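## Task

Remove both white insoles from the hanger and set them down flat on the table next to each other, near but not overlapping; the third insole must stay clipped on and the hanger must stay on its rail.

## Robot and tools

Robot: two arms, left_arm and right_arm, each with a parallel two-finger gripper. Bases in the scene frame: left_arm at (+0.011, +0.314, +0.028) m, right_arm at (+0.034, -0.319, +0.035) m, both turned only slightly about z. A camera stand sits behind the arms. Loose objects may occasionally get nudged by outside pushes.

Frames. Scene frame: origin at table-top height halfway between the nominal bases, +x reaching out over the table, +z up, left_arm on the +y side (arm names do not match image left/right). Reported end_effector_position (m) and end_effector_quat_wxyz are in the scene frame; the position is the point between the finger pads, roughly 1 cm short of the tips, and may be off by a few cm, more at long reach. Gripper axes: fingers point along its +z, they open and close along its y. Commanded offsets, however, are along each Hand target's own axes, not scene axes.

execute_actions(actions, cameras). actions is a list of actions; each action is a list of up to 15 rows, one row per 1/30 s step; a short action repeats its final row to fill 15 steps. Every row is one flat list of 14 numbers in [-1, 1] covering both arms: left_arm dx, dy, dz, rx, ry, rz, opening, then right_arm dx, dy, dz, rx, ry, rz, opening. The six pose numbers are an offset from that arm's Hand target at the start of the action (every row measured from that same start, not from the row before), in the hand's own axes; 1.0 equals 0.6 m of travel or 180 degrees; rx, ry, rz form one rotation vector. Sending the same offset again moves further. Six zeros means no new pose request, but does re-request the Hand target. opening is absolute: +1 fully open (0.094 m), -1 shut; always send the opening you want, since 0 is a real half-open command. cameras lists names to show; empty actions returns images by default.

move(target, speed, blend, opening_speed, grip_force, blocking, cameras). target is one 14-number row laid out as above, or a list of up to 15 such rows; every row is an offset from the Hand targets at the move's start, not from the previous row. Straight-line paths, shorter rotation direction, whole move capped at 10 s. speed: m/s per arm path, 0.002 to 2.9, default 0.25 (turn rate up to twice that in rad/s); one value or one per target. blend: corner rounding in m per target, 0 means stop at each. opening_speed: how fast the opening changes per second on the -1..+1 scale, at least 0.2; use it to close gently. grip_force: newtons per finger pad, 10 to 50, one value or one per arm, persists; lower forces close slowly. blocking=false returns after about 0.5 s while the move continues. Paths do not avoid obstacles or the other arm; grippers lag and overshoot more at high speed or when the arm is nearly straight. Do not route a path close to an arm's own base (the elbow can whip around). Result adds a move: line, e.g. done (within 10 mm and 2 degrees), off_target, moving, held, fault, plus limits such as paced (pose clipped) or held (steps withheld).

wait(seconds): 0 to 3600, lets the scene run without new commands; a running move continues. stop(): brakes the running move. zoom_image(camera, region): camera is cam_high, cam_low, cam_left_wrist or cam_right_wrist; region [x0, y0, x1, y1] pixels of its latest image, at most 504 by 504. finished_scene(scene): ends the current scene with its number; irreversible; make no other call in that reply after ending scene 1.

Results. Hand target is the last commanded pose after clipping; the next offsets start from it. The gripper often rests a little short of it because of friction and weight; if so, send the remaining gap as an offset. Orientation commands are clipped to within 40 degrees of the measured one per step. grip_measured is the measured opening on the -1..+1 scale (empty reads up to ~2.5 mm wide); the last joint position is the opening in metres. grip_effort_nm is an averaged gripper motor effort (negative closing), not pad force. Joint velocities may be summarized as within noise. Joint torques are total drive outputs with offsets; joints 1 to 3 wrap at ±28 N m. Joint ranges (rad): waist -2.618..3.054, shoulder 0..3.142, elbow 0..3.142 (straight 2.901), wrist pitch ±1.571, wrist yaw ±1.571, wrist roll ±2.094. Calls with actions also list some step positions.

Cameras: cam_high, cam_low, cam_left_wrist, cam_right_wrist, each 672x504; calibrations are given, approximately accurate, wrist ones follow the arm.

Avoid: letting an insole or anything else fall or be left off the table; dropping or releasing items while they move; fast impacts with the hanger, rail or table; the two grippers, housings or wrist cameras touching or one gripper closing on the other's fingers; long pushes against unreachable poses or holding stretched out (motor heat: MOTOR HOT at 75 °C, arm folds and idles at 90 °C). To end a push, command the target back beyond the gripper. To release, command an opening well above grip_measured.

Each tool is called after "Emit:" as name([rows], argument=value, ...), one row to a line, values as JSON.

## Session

Emit:
execute_actions(actions=[])

Emit:
zoom_image(camera="cam_high", region=[200, 140, 340, 340])

Emit:
zoom_image(camera="cam_low", region=[250, 110, 390, 250])

Scene clock: 0.00 s.
left_arm: end_effector_position=(+0.4187, +0.3095, +0.1377) grip_measured=+1.000 grip_effort_nm=n/a end_effector_quat_wxyz=(+0.601, -0.010, +0.799, +0.006) | right_arm: end_effector_position=(+0.4416, -0.2891, +0.1421) grip_measured=+1.000 grip_effort_nm=n/a end_effector_quat_wxyz=(+0.601, -0.016, +0.797, -0.054)
Joint positions: left_arm=[-0.057 1.558 0.385 0.891 -0.057 -0.02 0.094] | right_arm=[0.142 1.595 0.394 0.918 0.231 -0.043 0.094]
Joint velocities: within noise
Joint torques (N m): no reading
Heat: left arm: 28 °C; right arm: 31 °C.
Hand target: left_arm +0.4205, +0.3095, +0.1427; +0.606, -0.010, +0.795, +0.005 | right_arm +0.4416, -0.2893, +0.1416; +0.599, -0.016, +0.799, -0.055
Tool commands: left_gripper/opening=+1.0 right_gripper/opening=+1.0
camera_calibration:
cam_left_wrist: T_world_to_cam=[[0.0144, -0.99985, -0.00924, 0.30679], [-0.65545, -0.00246, -0.75523, 0.41541], [0.7551, 0.01693, -0.65539, -0.14305]] pos_world=[0.37588, 0.31019, 0.22282]
cam_right_wrist: T_world_to_cam=[[-0.05137, -0.99347, 0.10191, -0.27935], [-0.66431, -0.0422, -0.74626, 0.42705], [0.74569, -0.10604, -0.65781, -0.17867]] pos_world=[0.40258, -0.27844, 0.22963]

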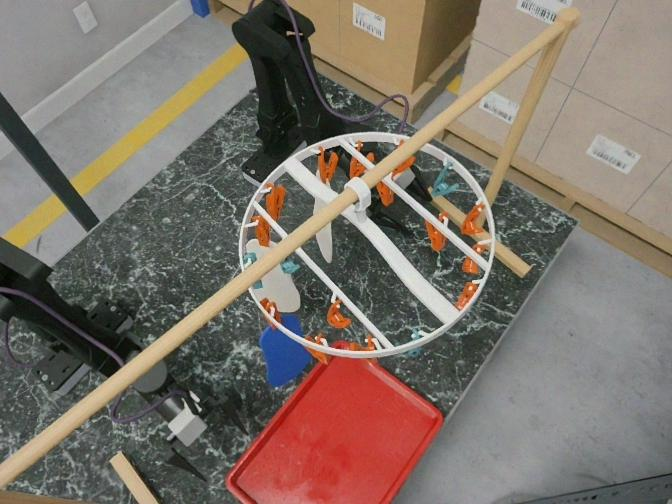

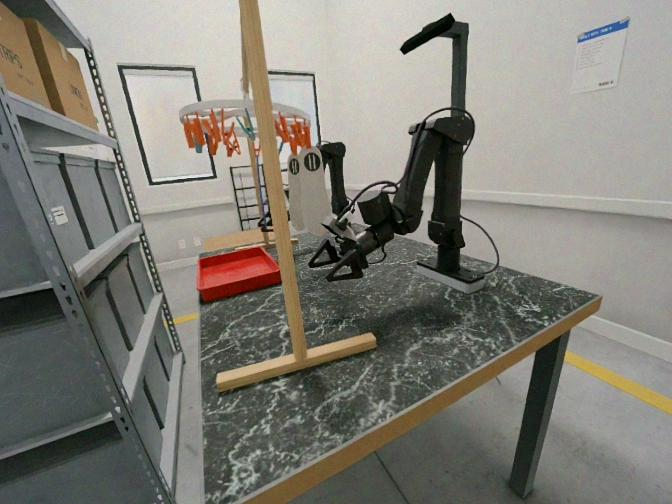

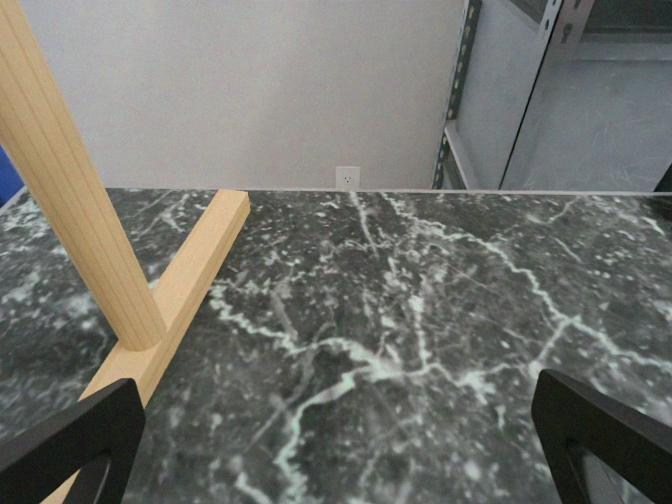

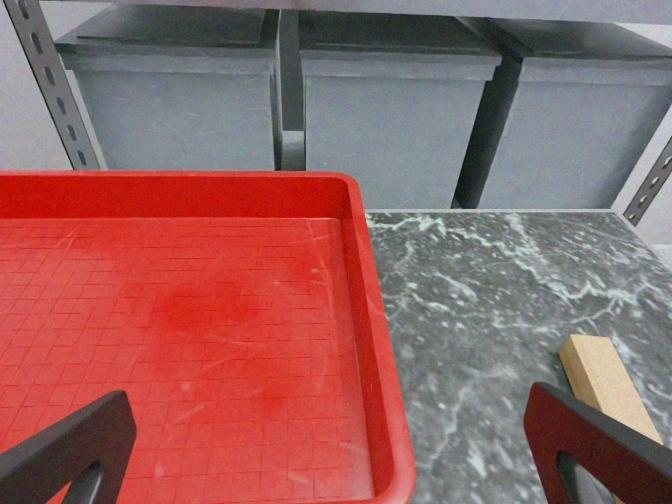

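Scaled by 2.520 from the camera's image (finer frame: 960x720).

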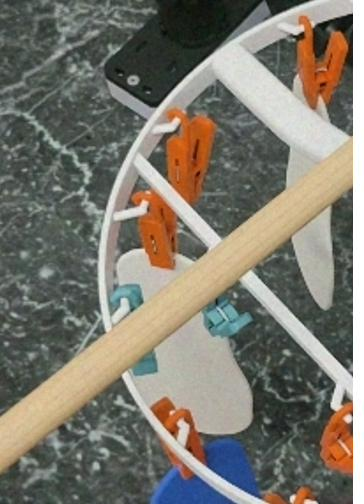

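Scaled by 3.600 from the camera's image (finer frame: 960x720).

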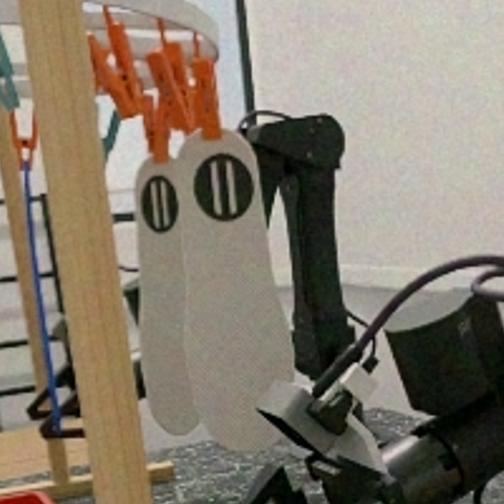

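Emit:
move([
  [-0.025,-0.094,-0.269,0.172,-0.083,0.025,0.2,0.038,0.064,-0.325,-0.161,-0.096,0.011,0.2],
  [-0.075,-0.263,-0.335,0.172,-0.083,0.025,0.2,-0.087,0.314,-0.400,-0.161,-0.096,0.011,0.2],
], speed=0.25, blend=0.03, cameras=["all"])

Scene clock: 28.53 s.
left_arm: end_effector_position=(+0.2412, +0.1499, +0.2241) grip_measured=+0.202 grip_effort_nm=-0.10 end_effector_quat_wxyz=(+0.675, +0.188, +0.691, -0.178) | right_arm: end_effector_position=(+0.2333, -0.0844, +0.2307) grip_measured=+0.202 grip_effort_nm=-0.10 end_effector_quat_wxyz=(+0.686, -0.166, +0.691, +0.156)
Joint positions: left_arm=[-0.813 0.463 0.089 0.348 -0.271 0.002 0.056] | right_arm=[1.294 1.023 0.169 0.838 0.864 -0.001 0.056]
Joint torques (N m): left_arm=[-0.77 1.09 10.78 1.81 -0.08 -0.04] | right_arm=[0.61 -0.94 10.21 1.42 0.1 0]
Heat: left arm: 31 °C; right arm: 32 °C.
Hand target: left_arm +0.2424, +0.1480, +0.2400; +0.683, +0.183, +0.683, -0.182 | right_arm +0.2336, -0.0810, +0.2376; +0.689, -0.160, +0.689, +0.160
Off the commanded pose: left_arm 0.016 m, 1 deg | right_arm 0.008 m, 1 deg.
move: off_target (left_arm)
cam_left_wrist: T_world_to_cam=[[-0.50365, -0.86361, -0.02264, 0.25808], [-0.37167, 0.24026, -0.89674, 0.2908], [0.77987, -0.44323, -0.44198, 0.06551]] pos_world=[0.18697, 0.18205, 0.29557]
cam_right_wrist: T_world_to_cam=[[0.43309, -0.90133, 0.0059, -0.17885], [-0.39559, -0.19595, -0.89728, 0.32253], [0.8099, 0.38627, -0.44143, 0.03325]] pos_world=[0.17812, -0.11085, 0.30513]

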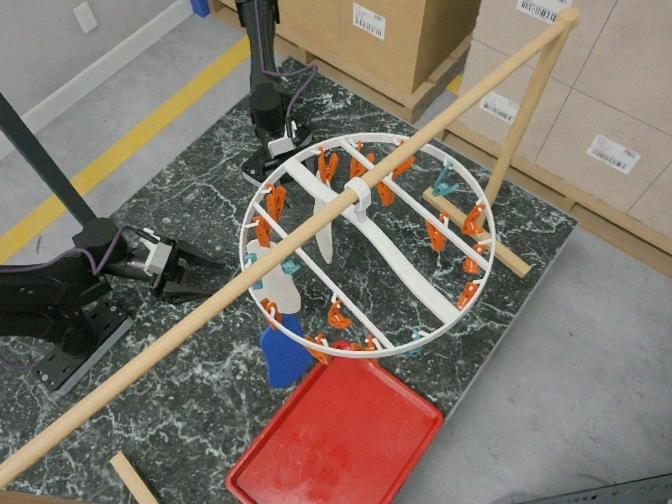

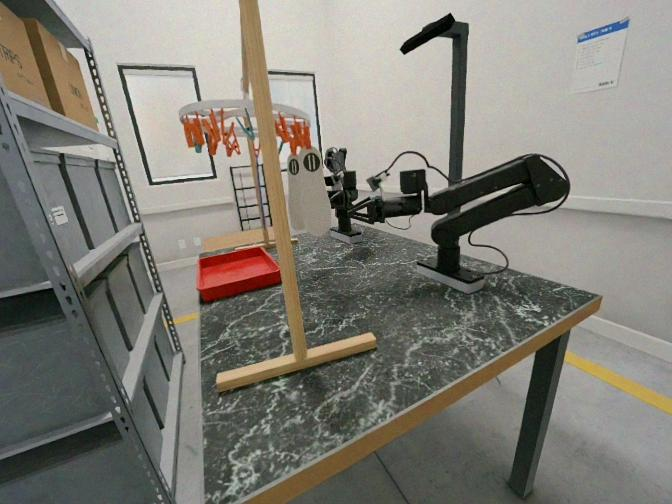

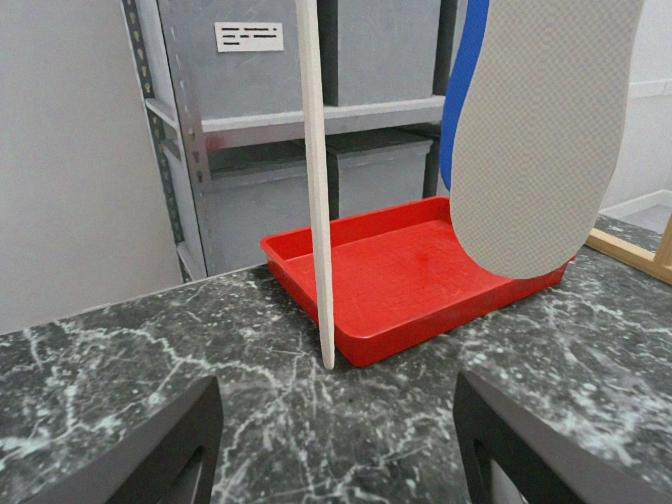

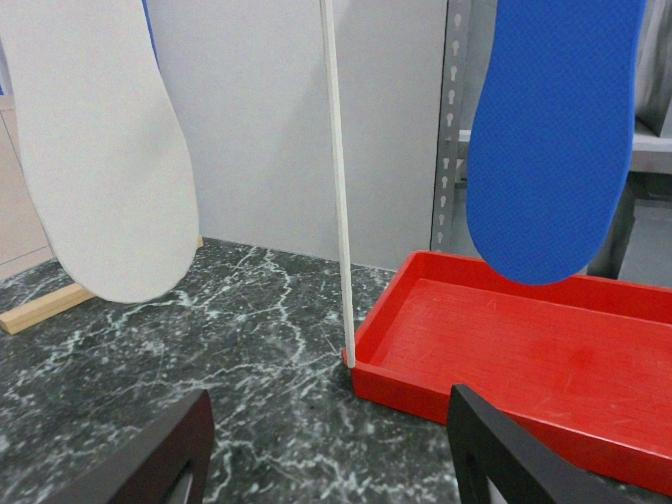

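Emit:
move([
  [-0.035,0.011,0.146,0,0,0,0.2,-0.024,-0.0067,0.163,0,0,0,0.2],
  [-0.035,0.011,0.146,0,0,0,-1,-0.024,-0.0067,0.163,0,0,0,-1],
], speed=0.15, opening_speed=1.0, cameras=["cam_left_wrist","cam_right_wrist"])

Scene clock: 50.77 s.
left_arm: end_effector_position=(+0.3157, +0.1127, +0.2434) grip_measured=-0.943 grip_effort_nm=-0.98 end_effector_quat_wxyz=(+0.669, +0.188, +0.697, -0.176) | right_arm: end_effector_position=(+0.3199, -0.0458, +0.2480) grip_measured=-0.958 grip_effort_nm=-0.93 end_effector_quat_wxyz=(+0.687, -0.160, +0.691, +0.156)
Joint positions: left_arm=[-0.669 1.081 0.322 0.717 -0.129 0.002 0.003] | right_arm=[0.969 1.369 0.429 0.932 0.547 -0.001 0.002]
Joint torques (N m): left_arm=[0.65 -1.54 9.91 2.07 0.07 -0.04] | right_arm=[-0.46 -3.43 9.96 1.49 -0.1 0]
Heat: left arm: 34 °C; right arm: 33 °C.
Hand target: left_arm +0.3215, +0.1100, +0.2610; +0.683, +0.183, +0.683, -0.182 | right_arm +0.3232, -0.0417, +0.2521; +0.689, -0.159, +0.689, +0.160
Off the commanded pose: left_arm 0.019 m, 2 deg | right_arm 0.007 m, 0 deg.
move: off_target (left_arm); target 2's new opening was sent with left_arm's hand 0.019 m and 2 deg from that target
cam_left_wrist: T_world_to_cam=[[-0.50199, -0.86462, -0.02111, 0.26311], [-0.38636, 0.24602, -0.88893, 0.34683], [0.77378, -0.43808, -0.45755, 0.00457]] pos_world=[0.26254, 0.14417, 0.31596]
cam_right_wrist: T_world_to_cam=[[0.42619, -0.90463, -0.00206, -0.17764], [-0.39734, -0.18515, -0.8988, 0.38133], [0.8127, 0.38388, -0.43835, -0.04591]] pos_world=[0.26454, -0.07247, 0.32225]

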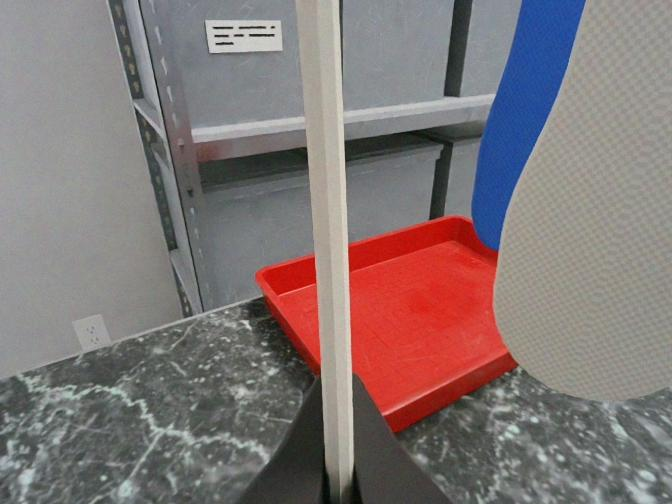

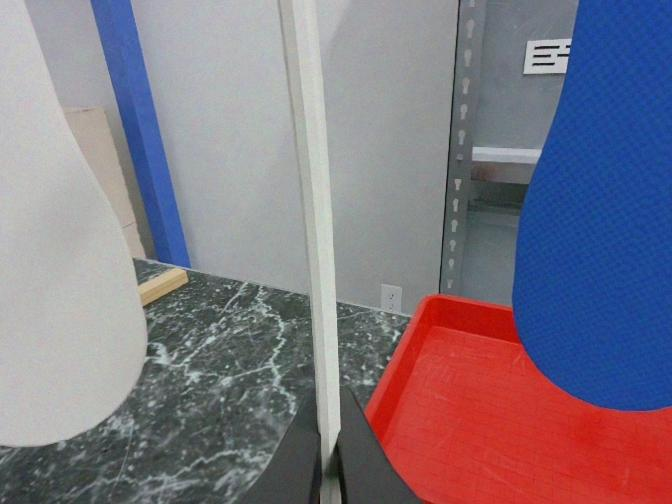

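Emit:
move(target=[0.245,0,0,0,0.1,0,-1,0.24,0,0,0,0.1,0,-1], speed=0.07, cameras=["all"])

Scene clock: 58.33 s.
left_arm: end_effector_position=(+0.3304, +0.1027, +0.1806) grip_measured=-0.944 grip_effort_nm=-1.04 end_effector_quat_wxyz=(+0.648, +0.185, +0.717, -0.179) | right_arm: end_effector_position=(+0.3200, -0.0443, +0.1104) grip_measured=-0.961 grip_effort_nm=-1.03 end_effector_quat_wxyz=(+0.575, -0.184, +0.786, +0.132)
Joint positions: left_arm=[-0.662 1.433 0.258 1.078 -0.119 -0.028 0.003] | right_arm=[0.951 1.72 0.375 0.992 0.498 0.17 0.002]
Joint torques (N m): left_arm=[0.43 -1.09 1.59 0.57 0.06 -0.1] | right_arm=[-0.53 -4.66 7.43 1.45 0.03 0.05]
Heat: left arm: 33 °C; right arm: 34 °C.
Hand target: left_arm +0.3216, +0.1102, +0.1141; +0.568, +0.209, +0.782, -0.151 | right_arm +0.3232, -0.0416, +0.1081; +0.572, -0.182, +0.788, +0.133
Off the commanded pose: left_arm 0.068 m, 13 deg | right_arm 0.005 m, 0 deg.
move: off_target (left_arm)
cam_left_wrist: T_world_to_cam=[[-0.50304, -0.86426, 0.00247, 0.25653], [-0.43731, 0.25207, -0.86326, 0.31078], [0.74546, -0.43534, -0.50475, -0.02226]] pos_world=[0.28154, 0.13368, 0.25641]
cam_right_wrist: T_world_to_cam=[[0.42966, -0.90299, 0.00044, -0.17787], [-0.61869, -0.29474, -0.72825, 0.30512], [0.65773, 0.31262, -0.68532, -0.03321]] pos_world=[0.28704, -0.0603, 0.19952]

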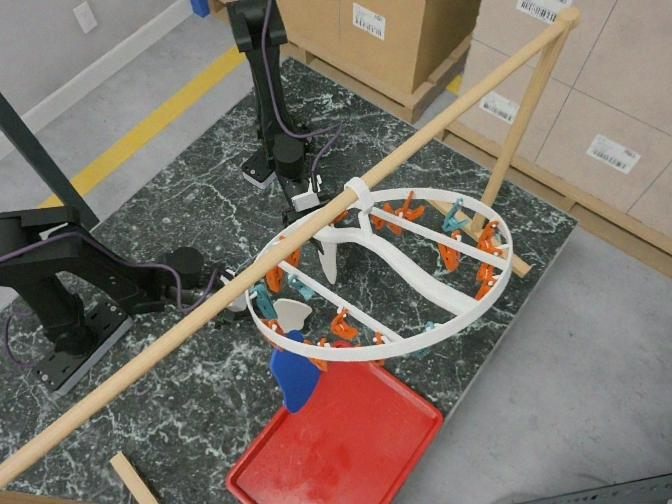

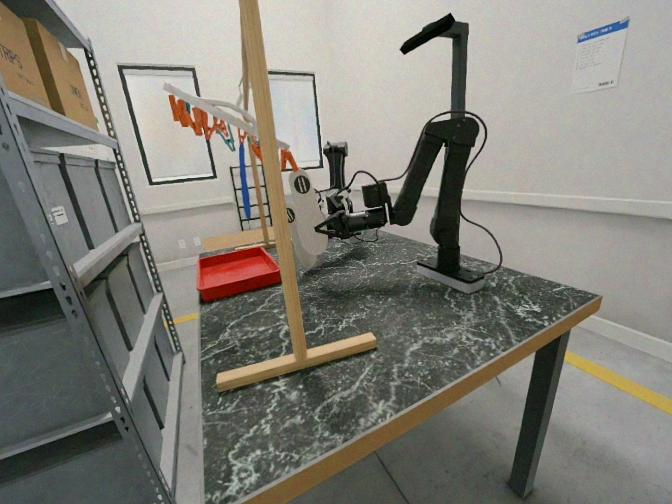

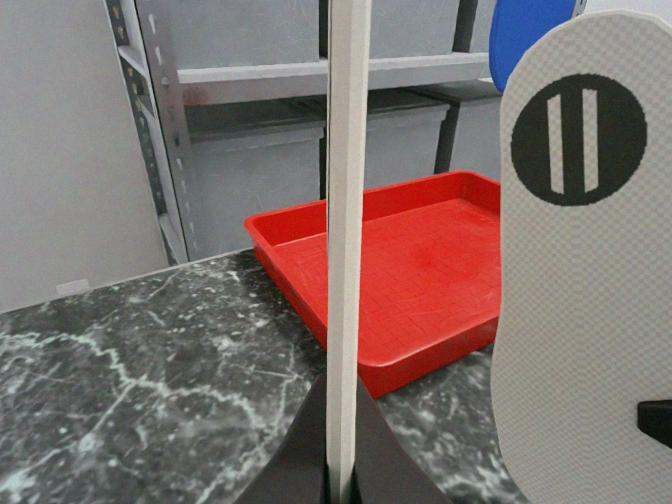

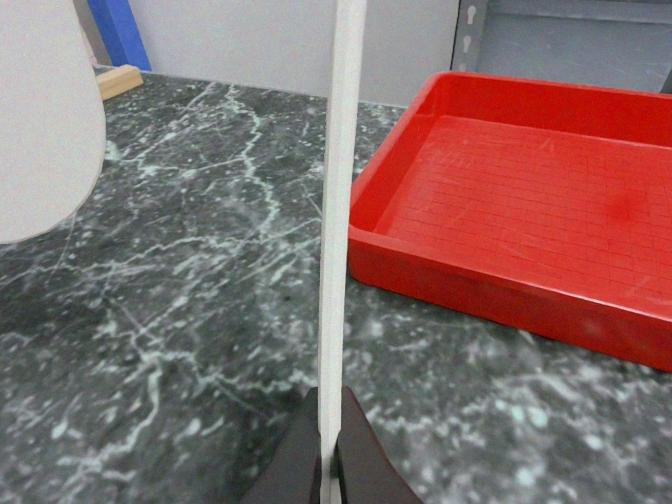

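Emit:
move(target=[0.07,0,0,0,0,0,-1,0,0,0,0,0,0,-1], speed=0.07, cameras=["cam_low"])

Scene clock: 62.37 s.
left_arm: end_effector_position=(+0.3147, +0.1139, +0.0844) grip_measured=-0.944 grip_effort_nm=-1.04 end_effector_quat_wxyz=(+0.580, +0.207, +0.773, -0.154) | right_arm: end_effector_position=(+0.3199, -0.0443, +0.1104) grip_measured=-0.961 grip_effort_nm=-1.03 end_effector_quat_wxyz=(+0.575, -0.184, +0.786, +0.132)
Joint positions: left_arm=[-0.662 1.802 0.161 1.356 -0.117 -0.032 0.003] | right_arm=[0.951 1.72 0.375 0.992 0.497 0.17 0.002]
Joint torques (N m): left_arm=[-0.08 -3 1.83 1.9 -0.01 -0.07] | right_arm=[-0.5 -4.6 7.38 1.48 0.02 0.04]
Heat: left arm: 32 °C; right arm: 33 °C.
Hand target: left_arm +0.3103, +0.1167, +0.0742; +0.568, +0.209, +0.782, -0.151 | right_arm +0.3232, -0.0417, +0.1081; +0.572, -0.182, +0.788, +0.133
Off the commanded pose: left_arm 0.011 m, 2 deg | right_arm 0.005 m, 0 deg.
move: off_target (left_arm)

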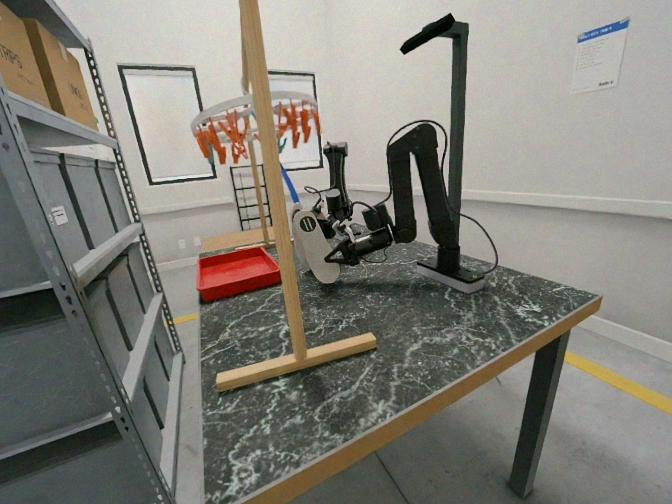

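Emit:
move([
  [-0.069,-0.039,-0.141,0,0,0,-1,-0.017,-0.011,-0.1735,0,0,0,-1],
  [-0.097,-0.066,-0.164,0.199,0.301,-0.316,-1,-0.019,-0.045,-0.221,-0.214,0.314,0.299,-1],
  [0.070,-0.1445,-0.042,0.199,0.301,-0.316,-1,0.1495,0.037,-0.104,-0.214,0.314,0.299,-1],
], speed=[0.25,0.3,0.15], blend=0.02, cameras=["all"])

Emit:
zoom_image(camera="cam_high", region=[200, 210, 370, 370])

Emit:
zoom_image(camera="cam_low", region=[260, 200, 400, 320])

Scene clock: 84.60 s.
left_arm: end_effector_position=(+0.2414, +0.0604, +0.0485) grip_measured=-0.944 grip_effort_nm=-1.04 end_effector_quat_wxyz=(-0.039, +0.027, +0.865, -0.499) | right_arm: end_effector_position=(+0.2419, -0.0590, +0.0494) grip_measured=-0.961 grip_effort_nm=-1.03 end_effector_quat_wxyz=(-0.037, -0.035, +0.863, +0.503)
Joint positions: left_arm=[-0.399 1.813 0.655 0.022 0.989 -0.553 0.003] | right_arm=[0.396 1.791 0.558 0.16 -0.977 0.614 0.002]
Joint torques (N m): left_arm=[-0.72 -4.52 3.25 1.14 0.42 -0.04] | right_arm=[0.55 -5.09 4.36 0.89 -0.39 -0.04]
Heat: left arm: 31 °C; right arm: 33 °C.
Hand target: left_arm +0.2350, +0.0600, +0.0419; -0.049, +0.026, +0.865, -0.498 | right_arm +0.2352, -0.0600, +0.0421; -0.049, -0.030, +0.865, +0.499
Off the commanded pose: left_arm 0.009 m, 1 deg | right_arm 0.010 m, 2 deg.
move: done
cam_left_wrist: T_world_to_cam=[[-0.02166, -0.49462, 0.86884, -0.00498], [-0.86341, 0.44739, 0.23317, 0.20634], [-0.50404, -0.74511, -0.43675, 0.27596]] pos_world=[0.31715, 0.11084, 0.07674]
cam_right_wrist: T_world_to_cam=[[0.01623, -0.50189, -0.86478, 0.00874], [-0.85433, -0.45631, 0.24879, 0.20728], [-0.51948, 0.73477, -0.43618, 0.27836]] pos_world=[0.32155, -0.10556, 0.0774]

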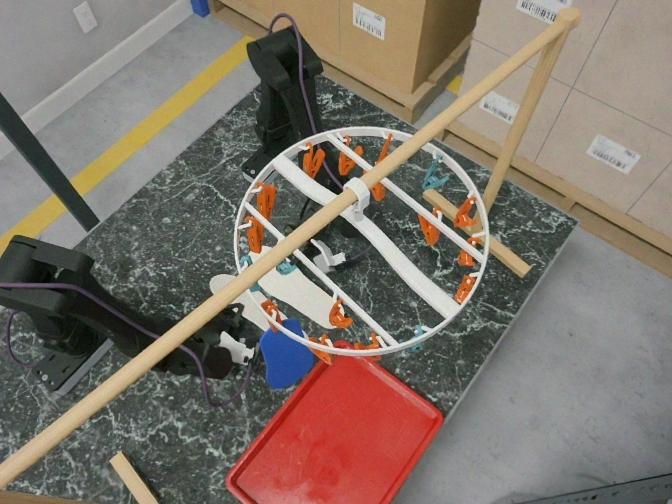

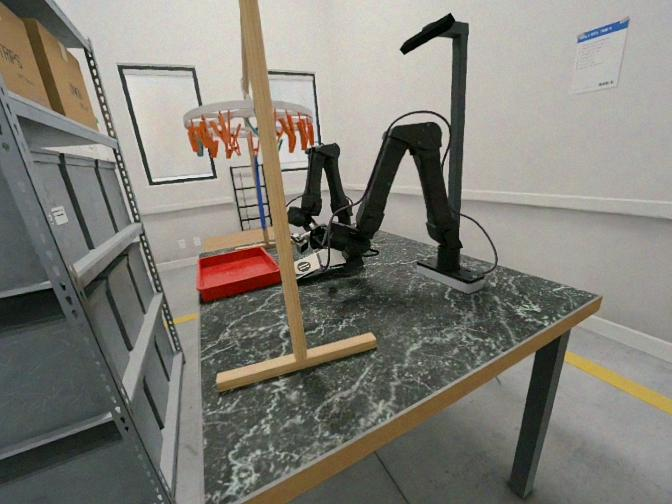

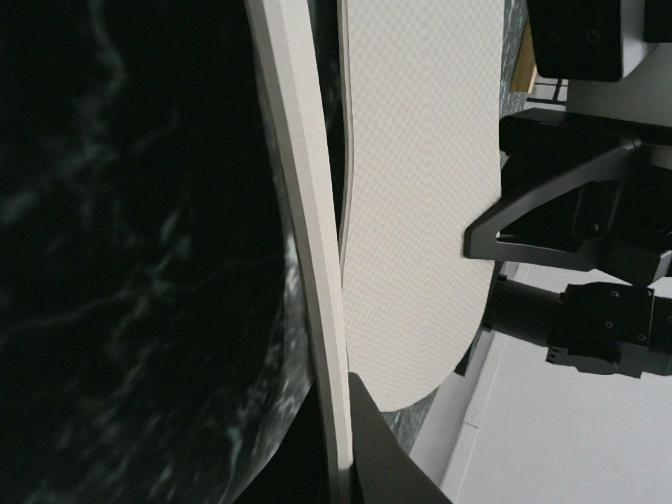

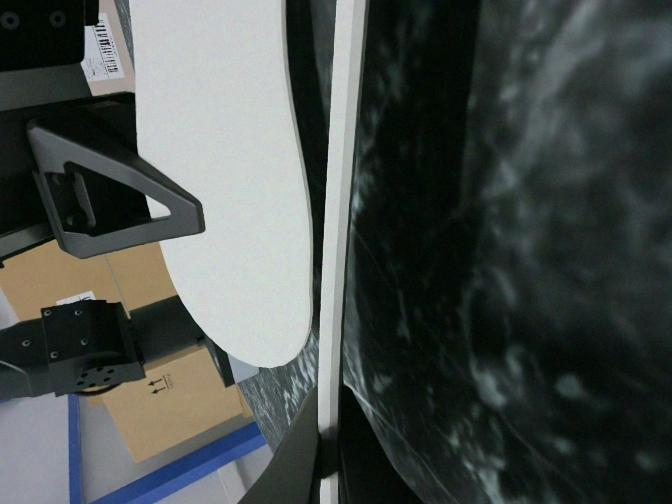

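Scaled by 2.965 from the camera's image (finer frame: 960x720).

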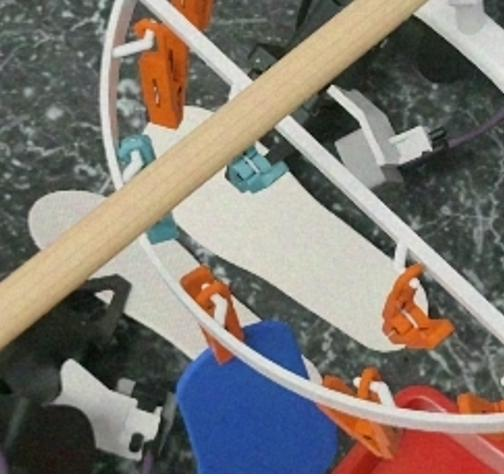

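Scaled by 3.600 from the camera's image (finer frame: 960x720).

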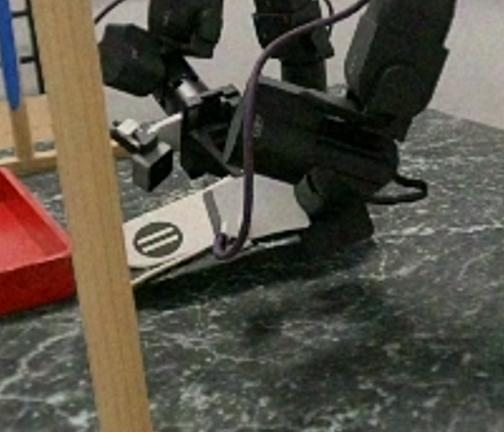

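Emit:
move(target=[0,0.032,0.018,0,0,0,-1,0,-0.032,0.018,0,0,0,-1], speed=0.1, cameras=["all"])

Emit:
zoom_image(camera="cam_high", region=[200, 210, 370, 370])

Emit:
zoom_image(camera="cam_low", region=[260, 200, 400, 320])

Scene clock: 91.57 s.
left_arm: end_effector_position=(+0.2411, +0.0607, +0.0265) grip_measured=-0.944 grip_effort_nm=-1.04 end_effector_quat_wxyz=(-0.038, +0.027, +0.865, -0.499) | right_arm: end_effector_position=(+0.2415, -0.0593, +0.0273) grip_measured=-0.961 grip_effort_nm=-1.03 end_effector_quat_wxyz=(-0.037, -0.034, +0.863, +0.503)
Joint positions: left_arm=[-0.399 1.9 0.632 0.134 0.988 -0.554 0.003] | right_arm=[0.396 1.891 0.538 0.283 -0.976 0.615 0.002]
Joint torques (N m): left_arm=[-0.76 -4.63 2.77 1.14 0.43 -0.05] | right_arm=[0.61 -5.3 3.73 0.85 -0.41 -0.01]
Heat: left arm: 30 °C; right arm: 32 °C.
Hand target: left_arm +0.2338, +0.0603, +0.0199; -0.049, +0.026, +0.865, -0.498 | right_arm +0.2340, -0.0603, +0.0201; -0.049, -0.030, +0.865, +0.499
Off the commanded pose: left_arm 0.010 m, 1 deg | right_arm 0.010 m, 2 deg.
move: done
cam_left_wrist: T_world_to_cam=[[-0.02314, -0.49474, 0.86874, 0.01464], [-0.86431, 0.4466, 0.23132, 0.21138], [-0.50242, -0.74551, -0.43794, 0.26613]] pos_world=[0.31675, 0.11124, 0.05494]
cam_right_wrist: T_world_to_cam=[[0.01661, -0.50202, -0.8647, -0.01053], [-0.85518, -0.45523, 0.24786, 0.21256], [-0.51806, 0.73535, -0.43688, 0.26849]] pos_world=[0.32105, -0.10596, 0.0555]

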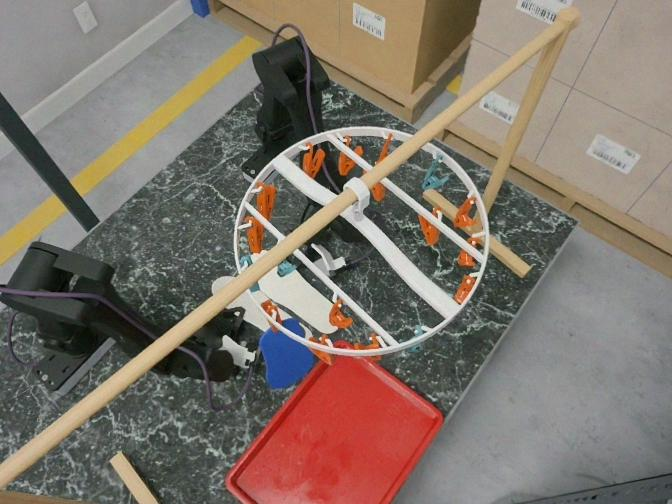

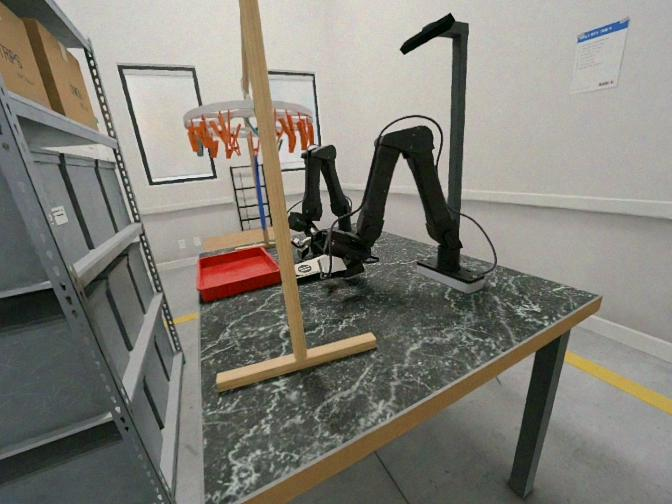

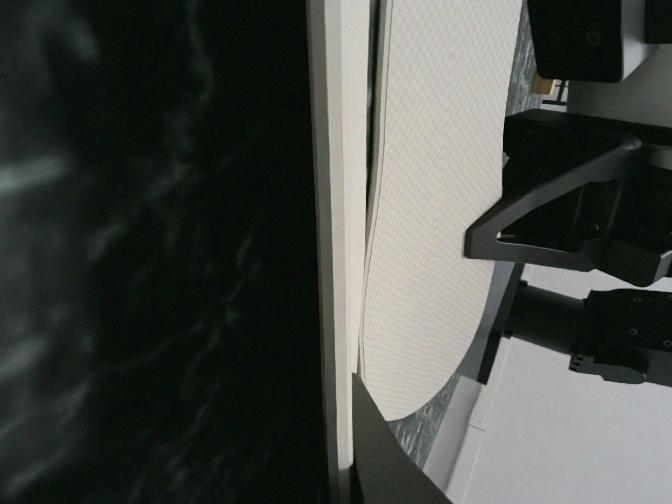

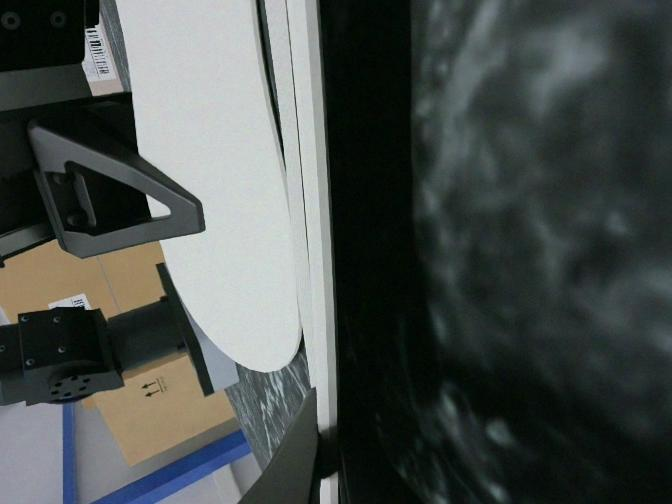

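Scaled by 2.965 from the camera's image (finer frame: 960x720).

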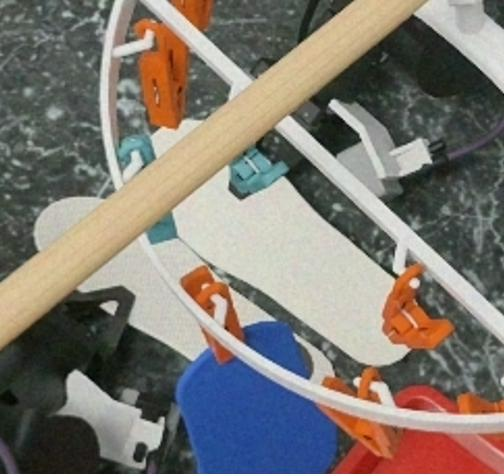

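Scaled by 3.600 from the camera's image (finer frame: 960x720).

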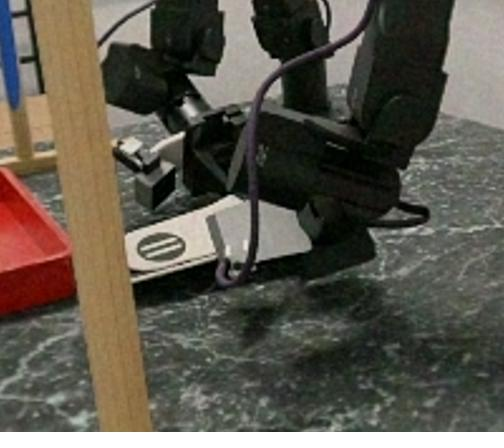

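Emit:
move([
  [0,0.0113,-0.003,0,0,0,-1,0,-0.0113,-0.003,0,0,0,-1],
  [0,0.0113,-0.003,0,0,0,-0.7,0,-0.0113,-0.003,0,0,0,-0.7],
  [0,0.078,-0.118,0,0,0,-0.7,0,-0.078,-0.118,0,0,0,-0.7],
], speed=0.06, opening_speed=0.5, cameras=["all"])

Emit:
zoom_image(camera="cam_high", region=[200, 210, 370, 370])

Emit:
zoom_image(camera="cam_low", region=[260, 200, 400, 320])

Scene clock: 103.60 s.
left_arm: end_effector_position=(+0.2366, +0.1448, +0.0135) grip_measured=-0.702 grip_effort_nm=0.08 end_effector_quat_wxyz=(-0.050, +0.026, +0.870, -0.490) | right_arm: end_effector_position=(+0.2402, -0.1451, +0.0147) grip_measured=-0.702 grip_effort_nm=0.11 end_effector_quat_wxyz=(-0.047, -0.031, +0.869, +0.492)
Joint positions: left_arm=[-0.086 1.961 0.707 -0.423 1.027 0.054 0.014] | right_arm=[0.054 1.94 0.617 -0.328 -1.031 -0.033 0.014]
Joint torques (N m): left_arm=[0.65 -4.51 5.03 0.12 0.58 0.07] | right_arm=[-0.47 -5.14 5.42 0.01 -0.6 -0.1]
Heat: left arm: 30 °C; right arm: 32 °C.
Hand target: left_arm +0.2415, +0.1448, +0.0148; -0.049, +0.026, +0.865, -0.498 | right_arm +0.2422, -0.1446, +0.0148; -0.050, -0.030, +0.865, +0.498
Off the commanded pose: left_arm 0.005 m, 1 deg | right_arm 0.002 m, 1 deg.
move: done; target 2's new opening was sent with right_arm's hand 0.011 m and 1 deg from that target
cam_left_wrist: T_world_to_cam=[[-0.01074, -0.51255, 0.85859, 0.06717], [-0.85504, 0.44989, 0.25788, 0.16985], [-0.51845, -0.73136, -0.44308, 0.32265]] pos_world=[0.31323, 0.19399, 0.04148]
cam_right_wrist: T_world_to_cam=[[0.00171, -0.52454, -0.85138, -0.0644], [-0.84756, -0.45259, 0.27714, 0.17373], [-0.5307, 0.72113, -0.44535, 0.32648]] pos_world=[0.32062, -0.19058, 0.04242]

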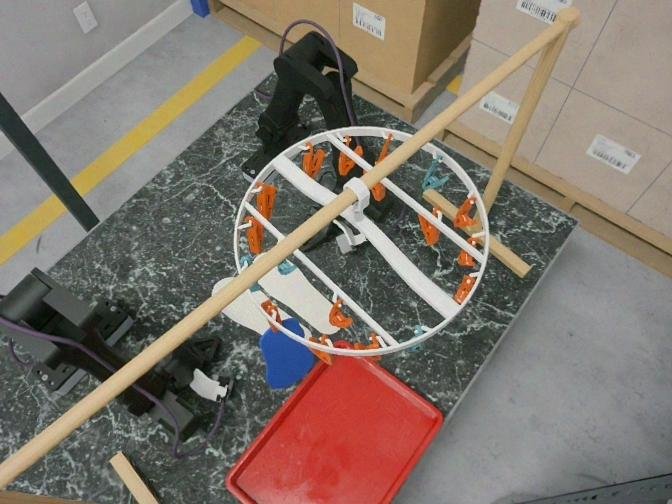

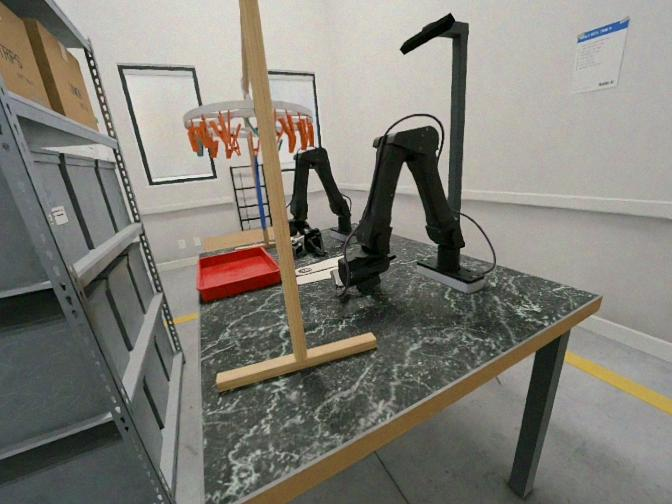

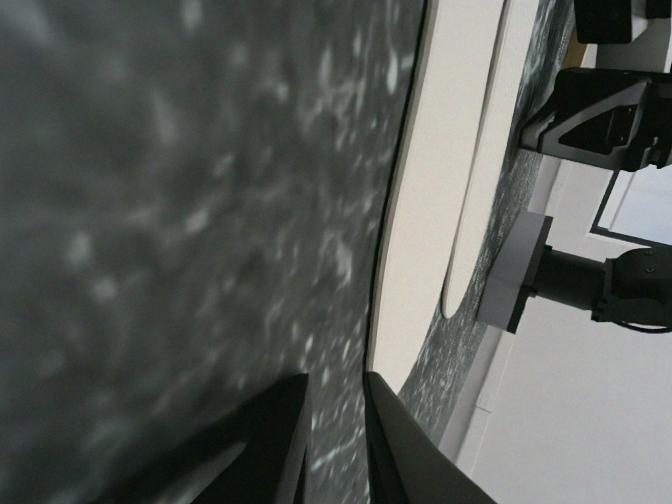

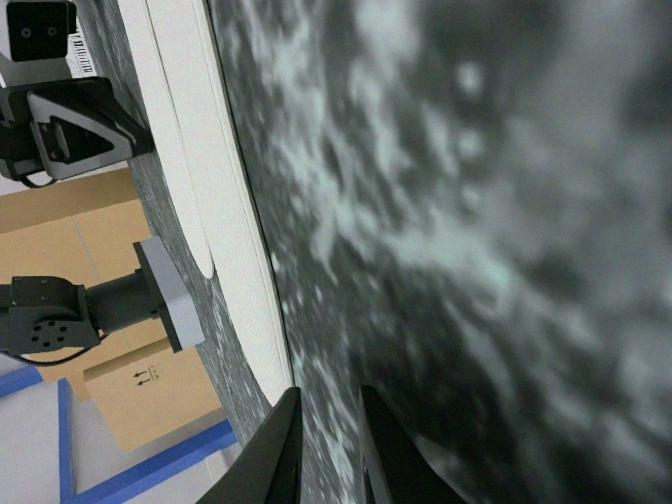

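Scaled by 2.965 from the camera's image (finer frame: 960x720).

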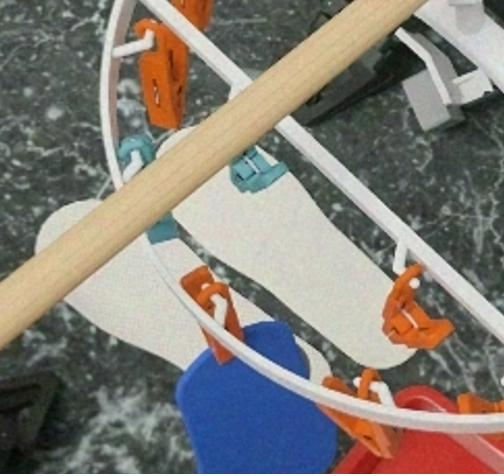

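Scaled by 3.600 from the camera's image (finer frame: 960x720).

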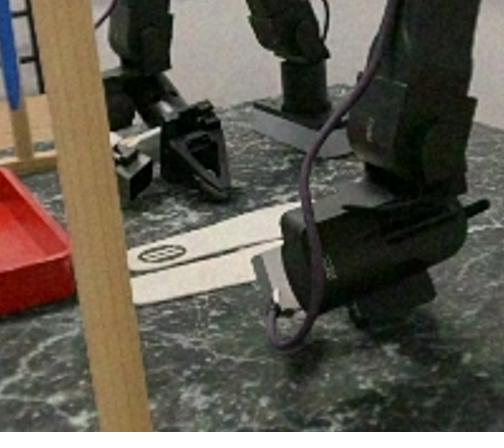

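Emit:
zoom_image(camera="cam_left_wrist", region=[380, 150, 540, 400])

Emit:
zoom_image(camera="cam_right_wrist", region=[110, 50, 290, 350])

Emit:
zoom_image(camera="cam_high", region=[240, 250, 320, 340])

Scaled by 2.016 from the camera's image (finer frame: 960x720).

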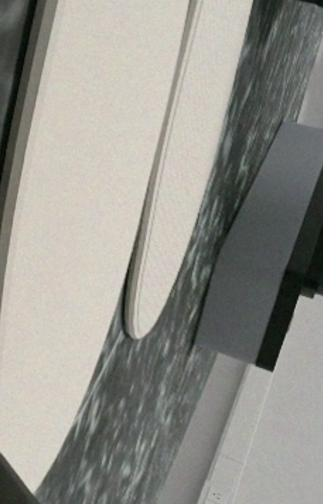

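Scaled by 1.680 from the camera's image (finer frame: 960x720).

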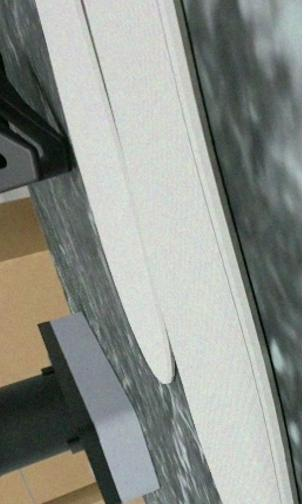

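Scaled by 5.600 from the camera's image (finer frame: 960x720).

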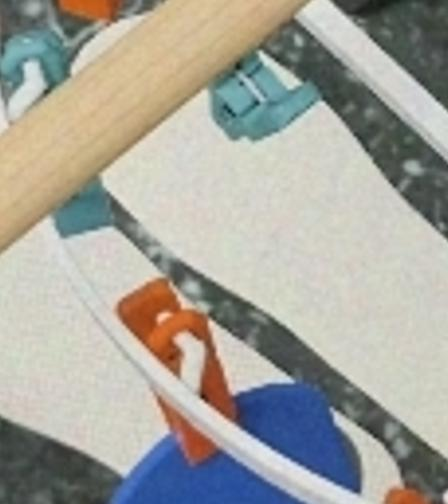

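Emit:
move(target=[0,-0.173,-0.1,0,0,0,-0.7,0,0.173,-0.1,0,0,0,-0.7], speed=0.2, cameras=["all"])

Emit:
zoom_image(camera="cam_low", region=[280, 230, 380, 300])

Scene clock: 131.33 s.
left_arm: end_effector_position=(+0.2406, +0.1443, +0.1247) grip_measured=-0.702 grip_effort_nm=0.08 end_effector_quat_wxyz=(-0.064, +0.018, +0.869, -0.491) | right_arm: end_effector_position=(+0.2437, -0.1445, +0.1292) grip_measured=-0.702 grip_effort_nm=0.11 end_effector_quat_wxyz=(-0.057, -0.025, +0.868, +0.493)
Joint positions: left_arm=[-0.086 1.657 0.908 -0.961 1.03 0.055 0.014] | right_arm=[0.054 1.583 0.814 -0.907 -1.036 -0.035 0.014]
Joint torques (N m): left_arm=[0.55 -5.45 7.65 0.08 0.56 0.1] | right_arm=[-0.43 -5.38 8.58 -0.04 -0.54 -0.15]
Heat: left arm: 30 °C; right arm: 31 °C.
Hand target: left_arm +0.2485, +0.1442, +0.1344; -0.049, +0.026, +0.865, -0.498 | right_arm +0.2489, -0.1442, +0.1345; -0.050, -0.030, +0.865, +0.498
Off the commanded pose: left_arm 0.013 m, 2 deg | right_arm 0.007 m, 1 deg.
move: off_target (left_arm)
cam_left_wrist: T_world_to_cam=[[0.01686, -0.51236, 0.85861, -0.03514], [-0.84618, 0.45013, 0.28522, 0.13933], [-0.53262, -0.73135, -0.42596, 0.37494]] pos_world=[0.31819, 0.19349, 0.15014]
cam_right_wrist: T_world_to_cam=[[-0.01859, -0.52204, -0.85272, 0.03889], [-0.84064, -0.45355, 0.29599, 0.14096], [-0.54127, 0.72234, -0.43041, 0.37962]] pos_world=[0.3247, -0.18998, 0.15484]

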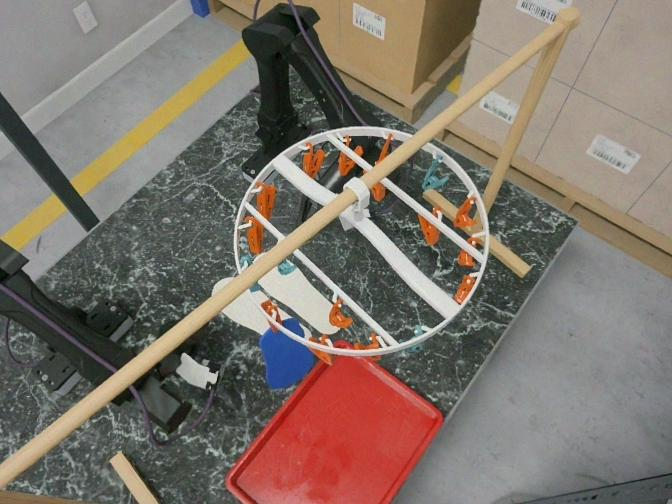

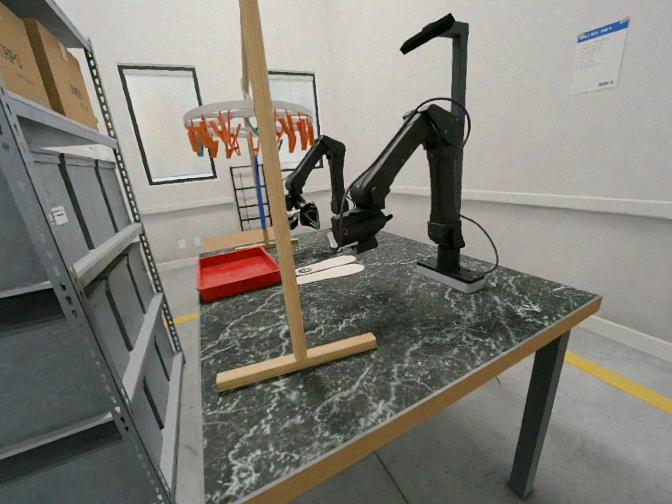

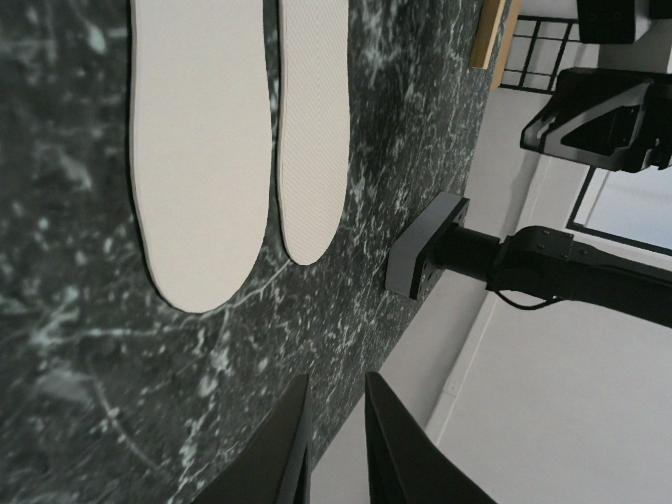

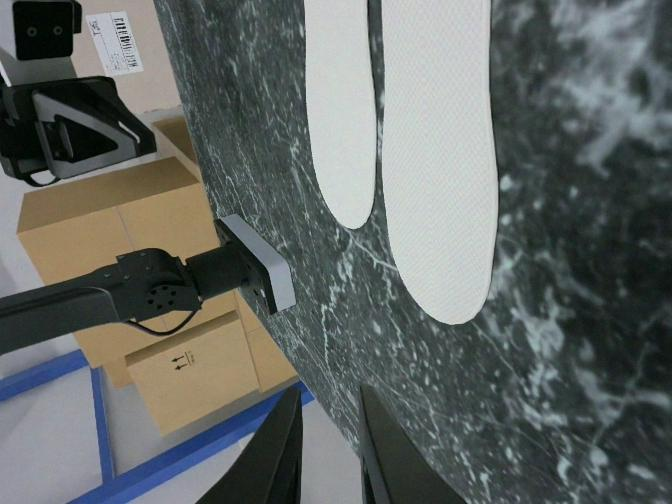

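Scaled by 5.040 from the camera's image (finer frame: 960x720).

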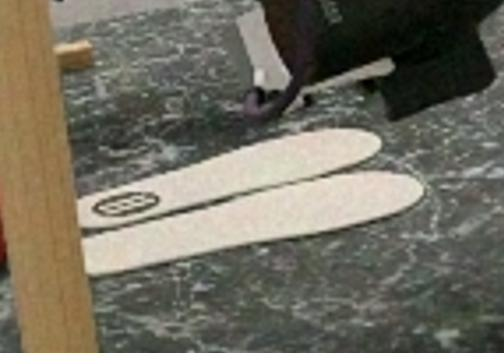

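Clear gap throughout, with no overlap.

Emit:
finished_scene(scene=2)

The scene is finished: the task was done.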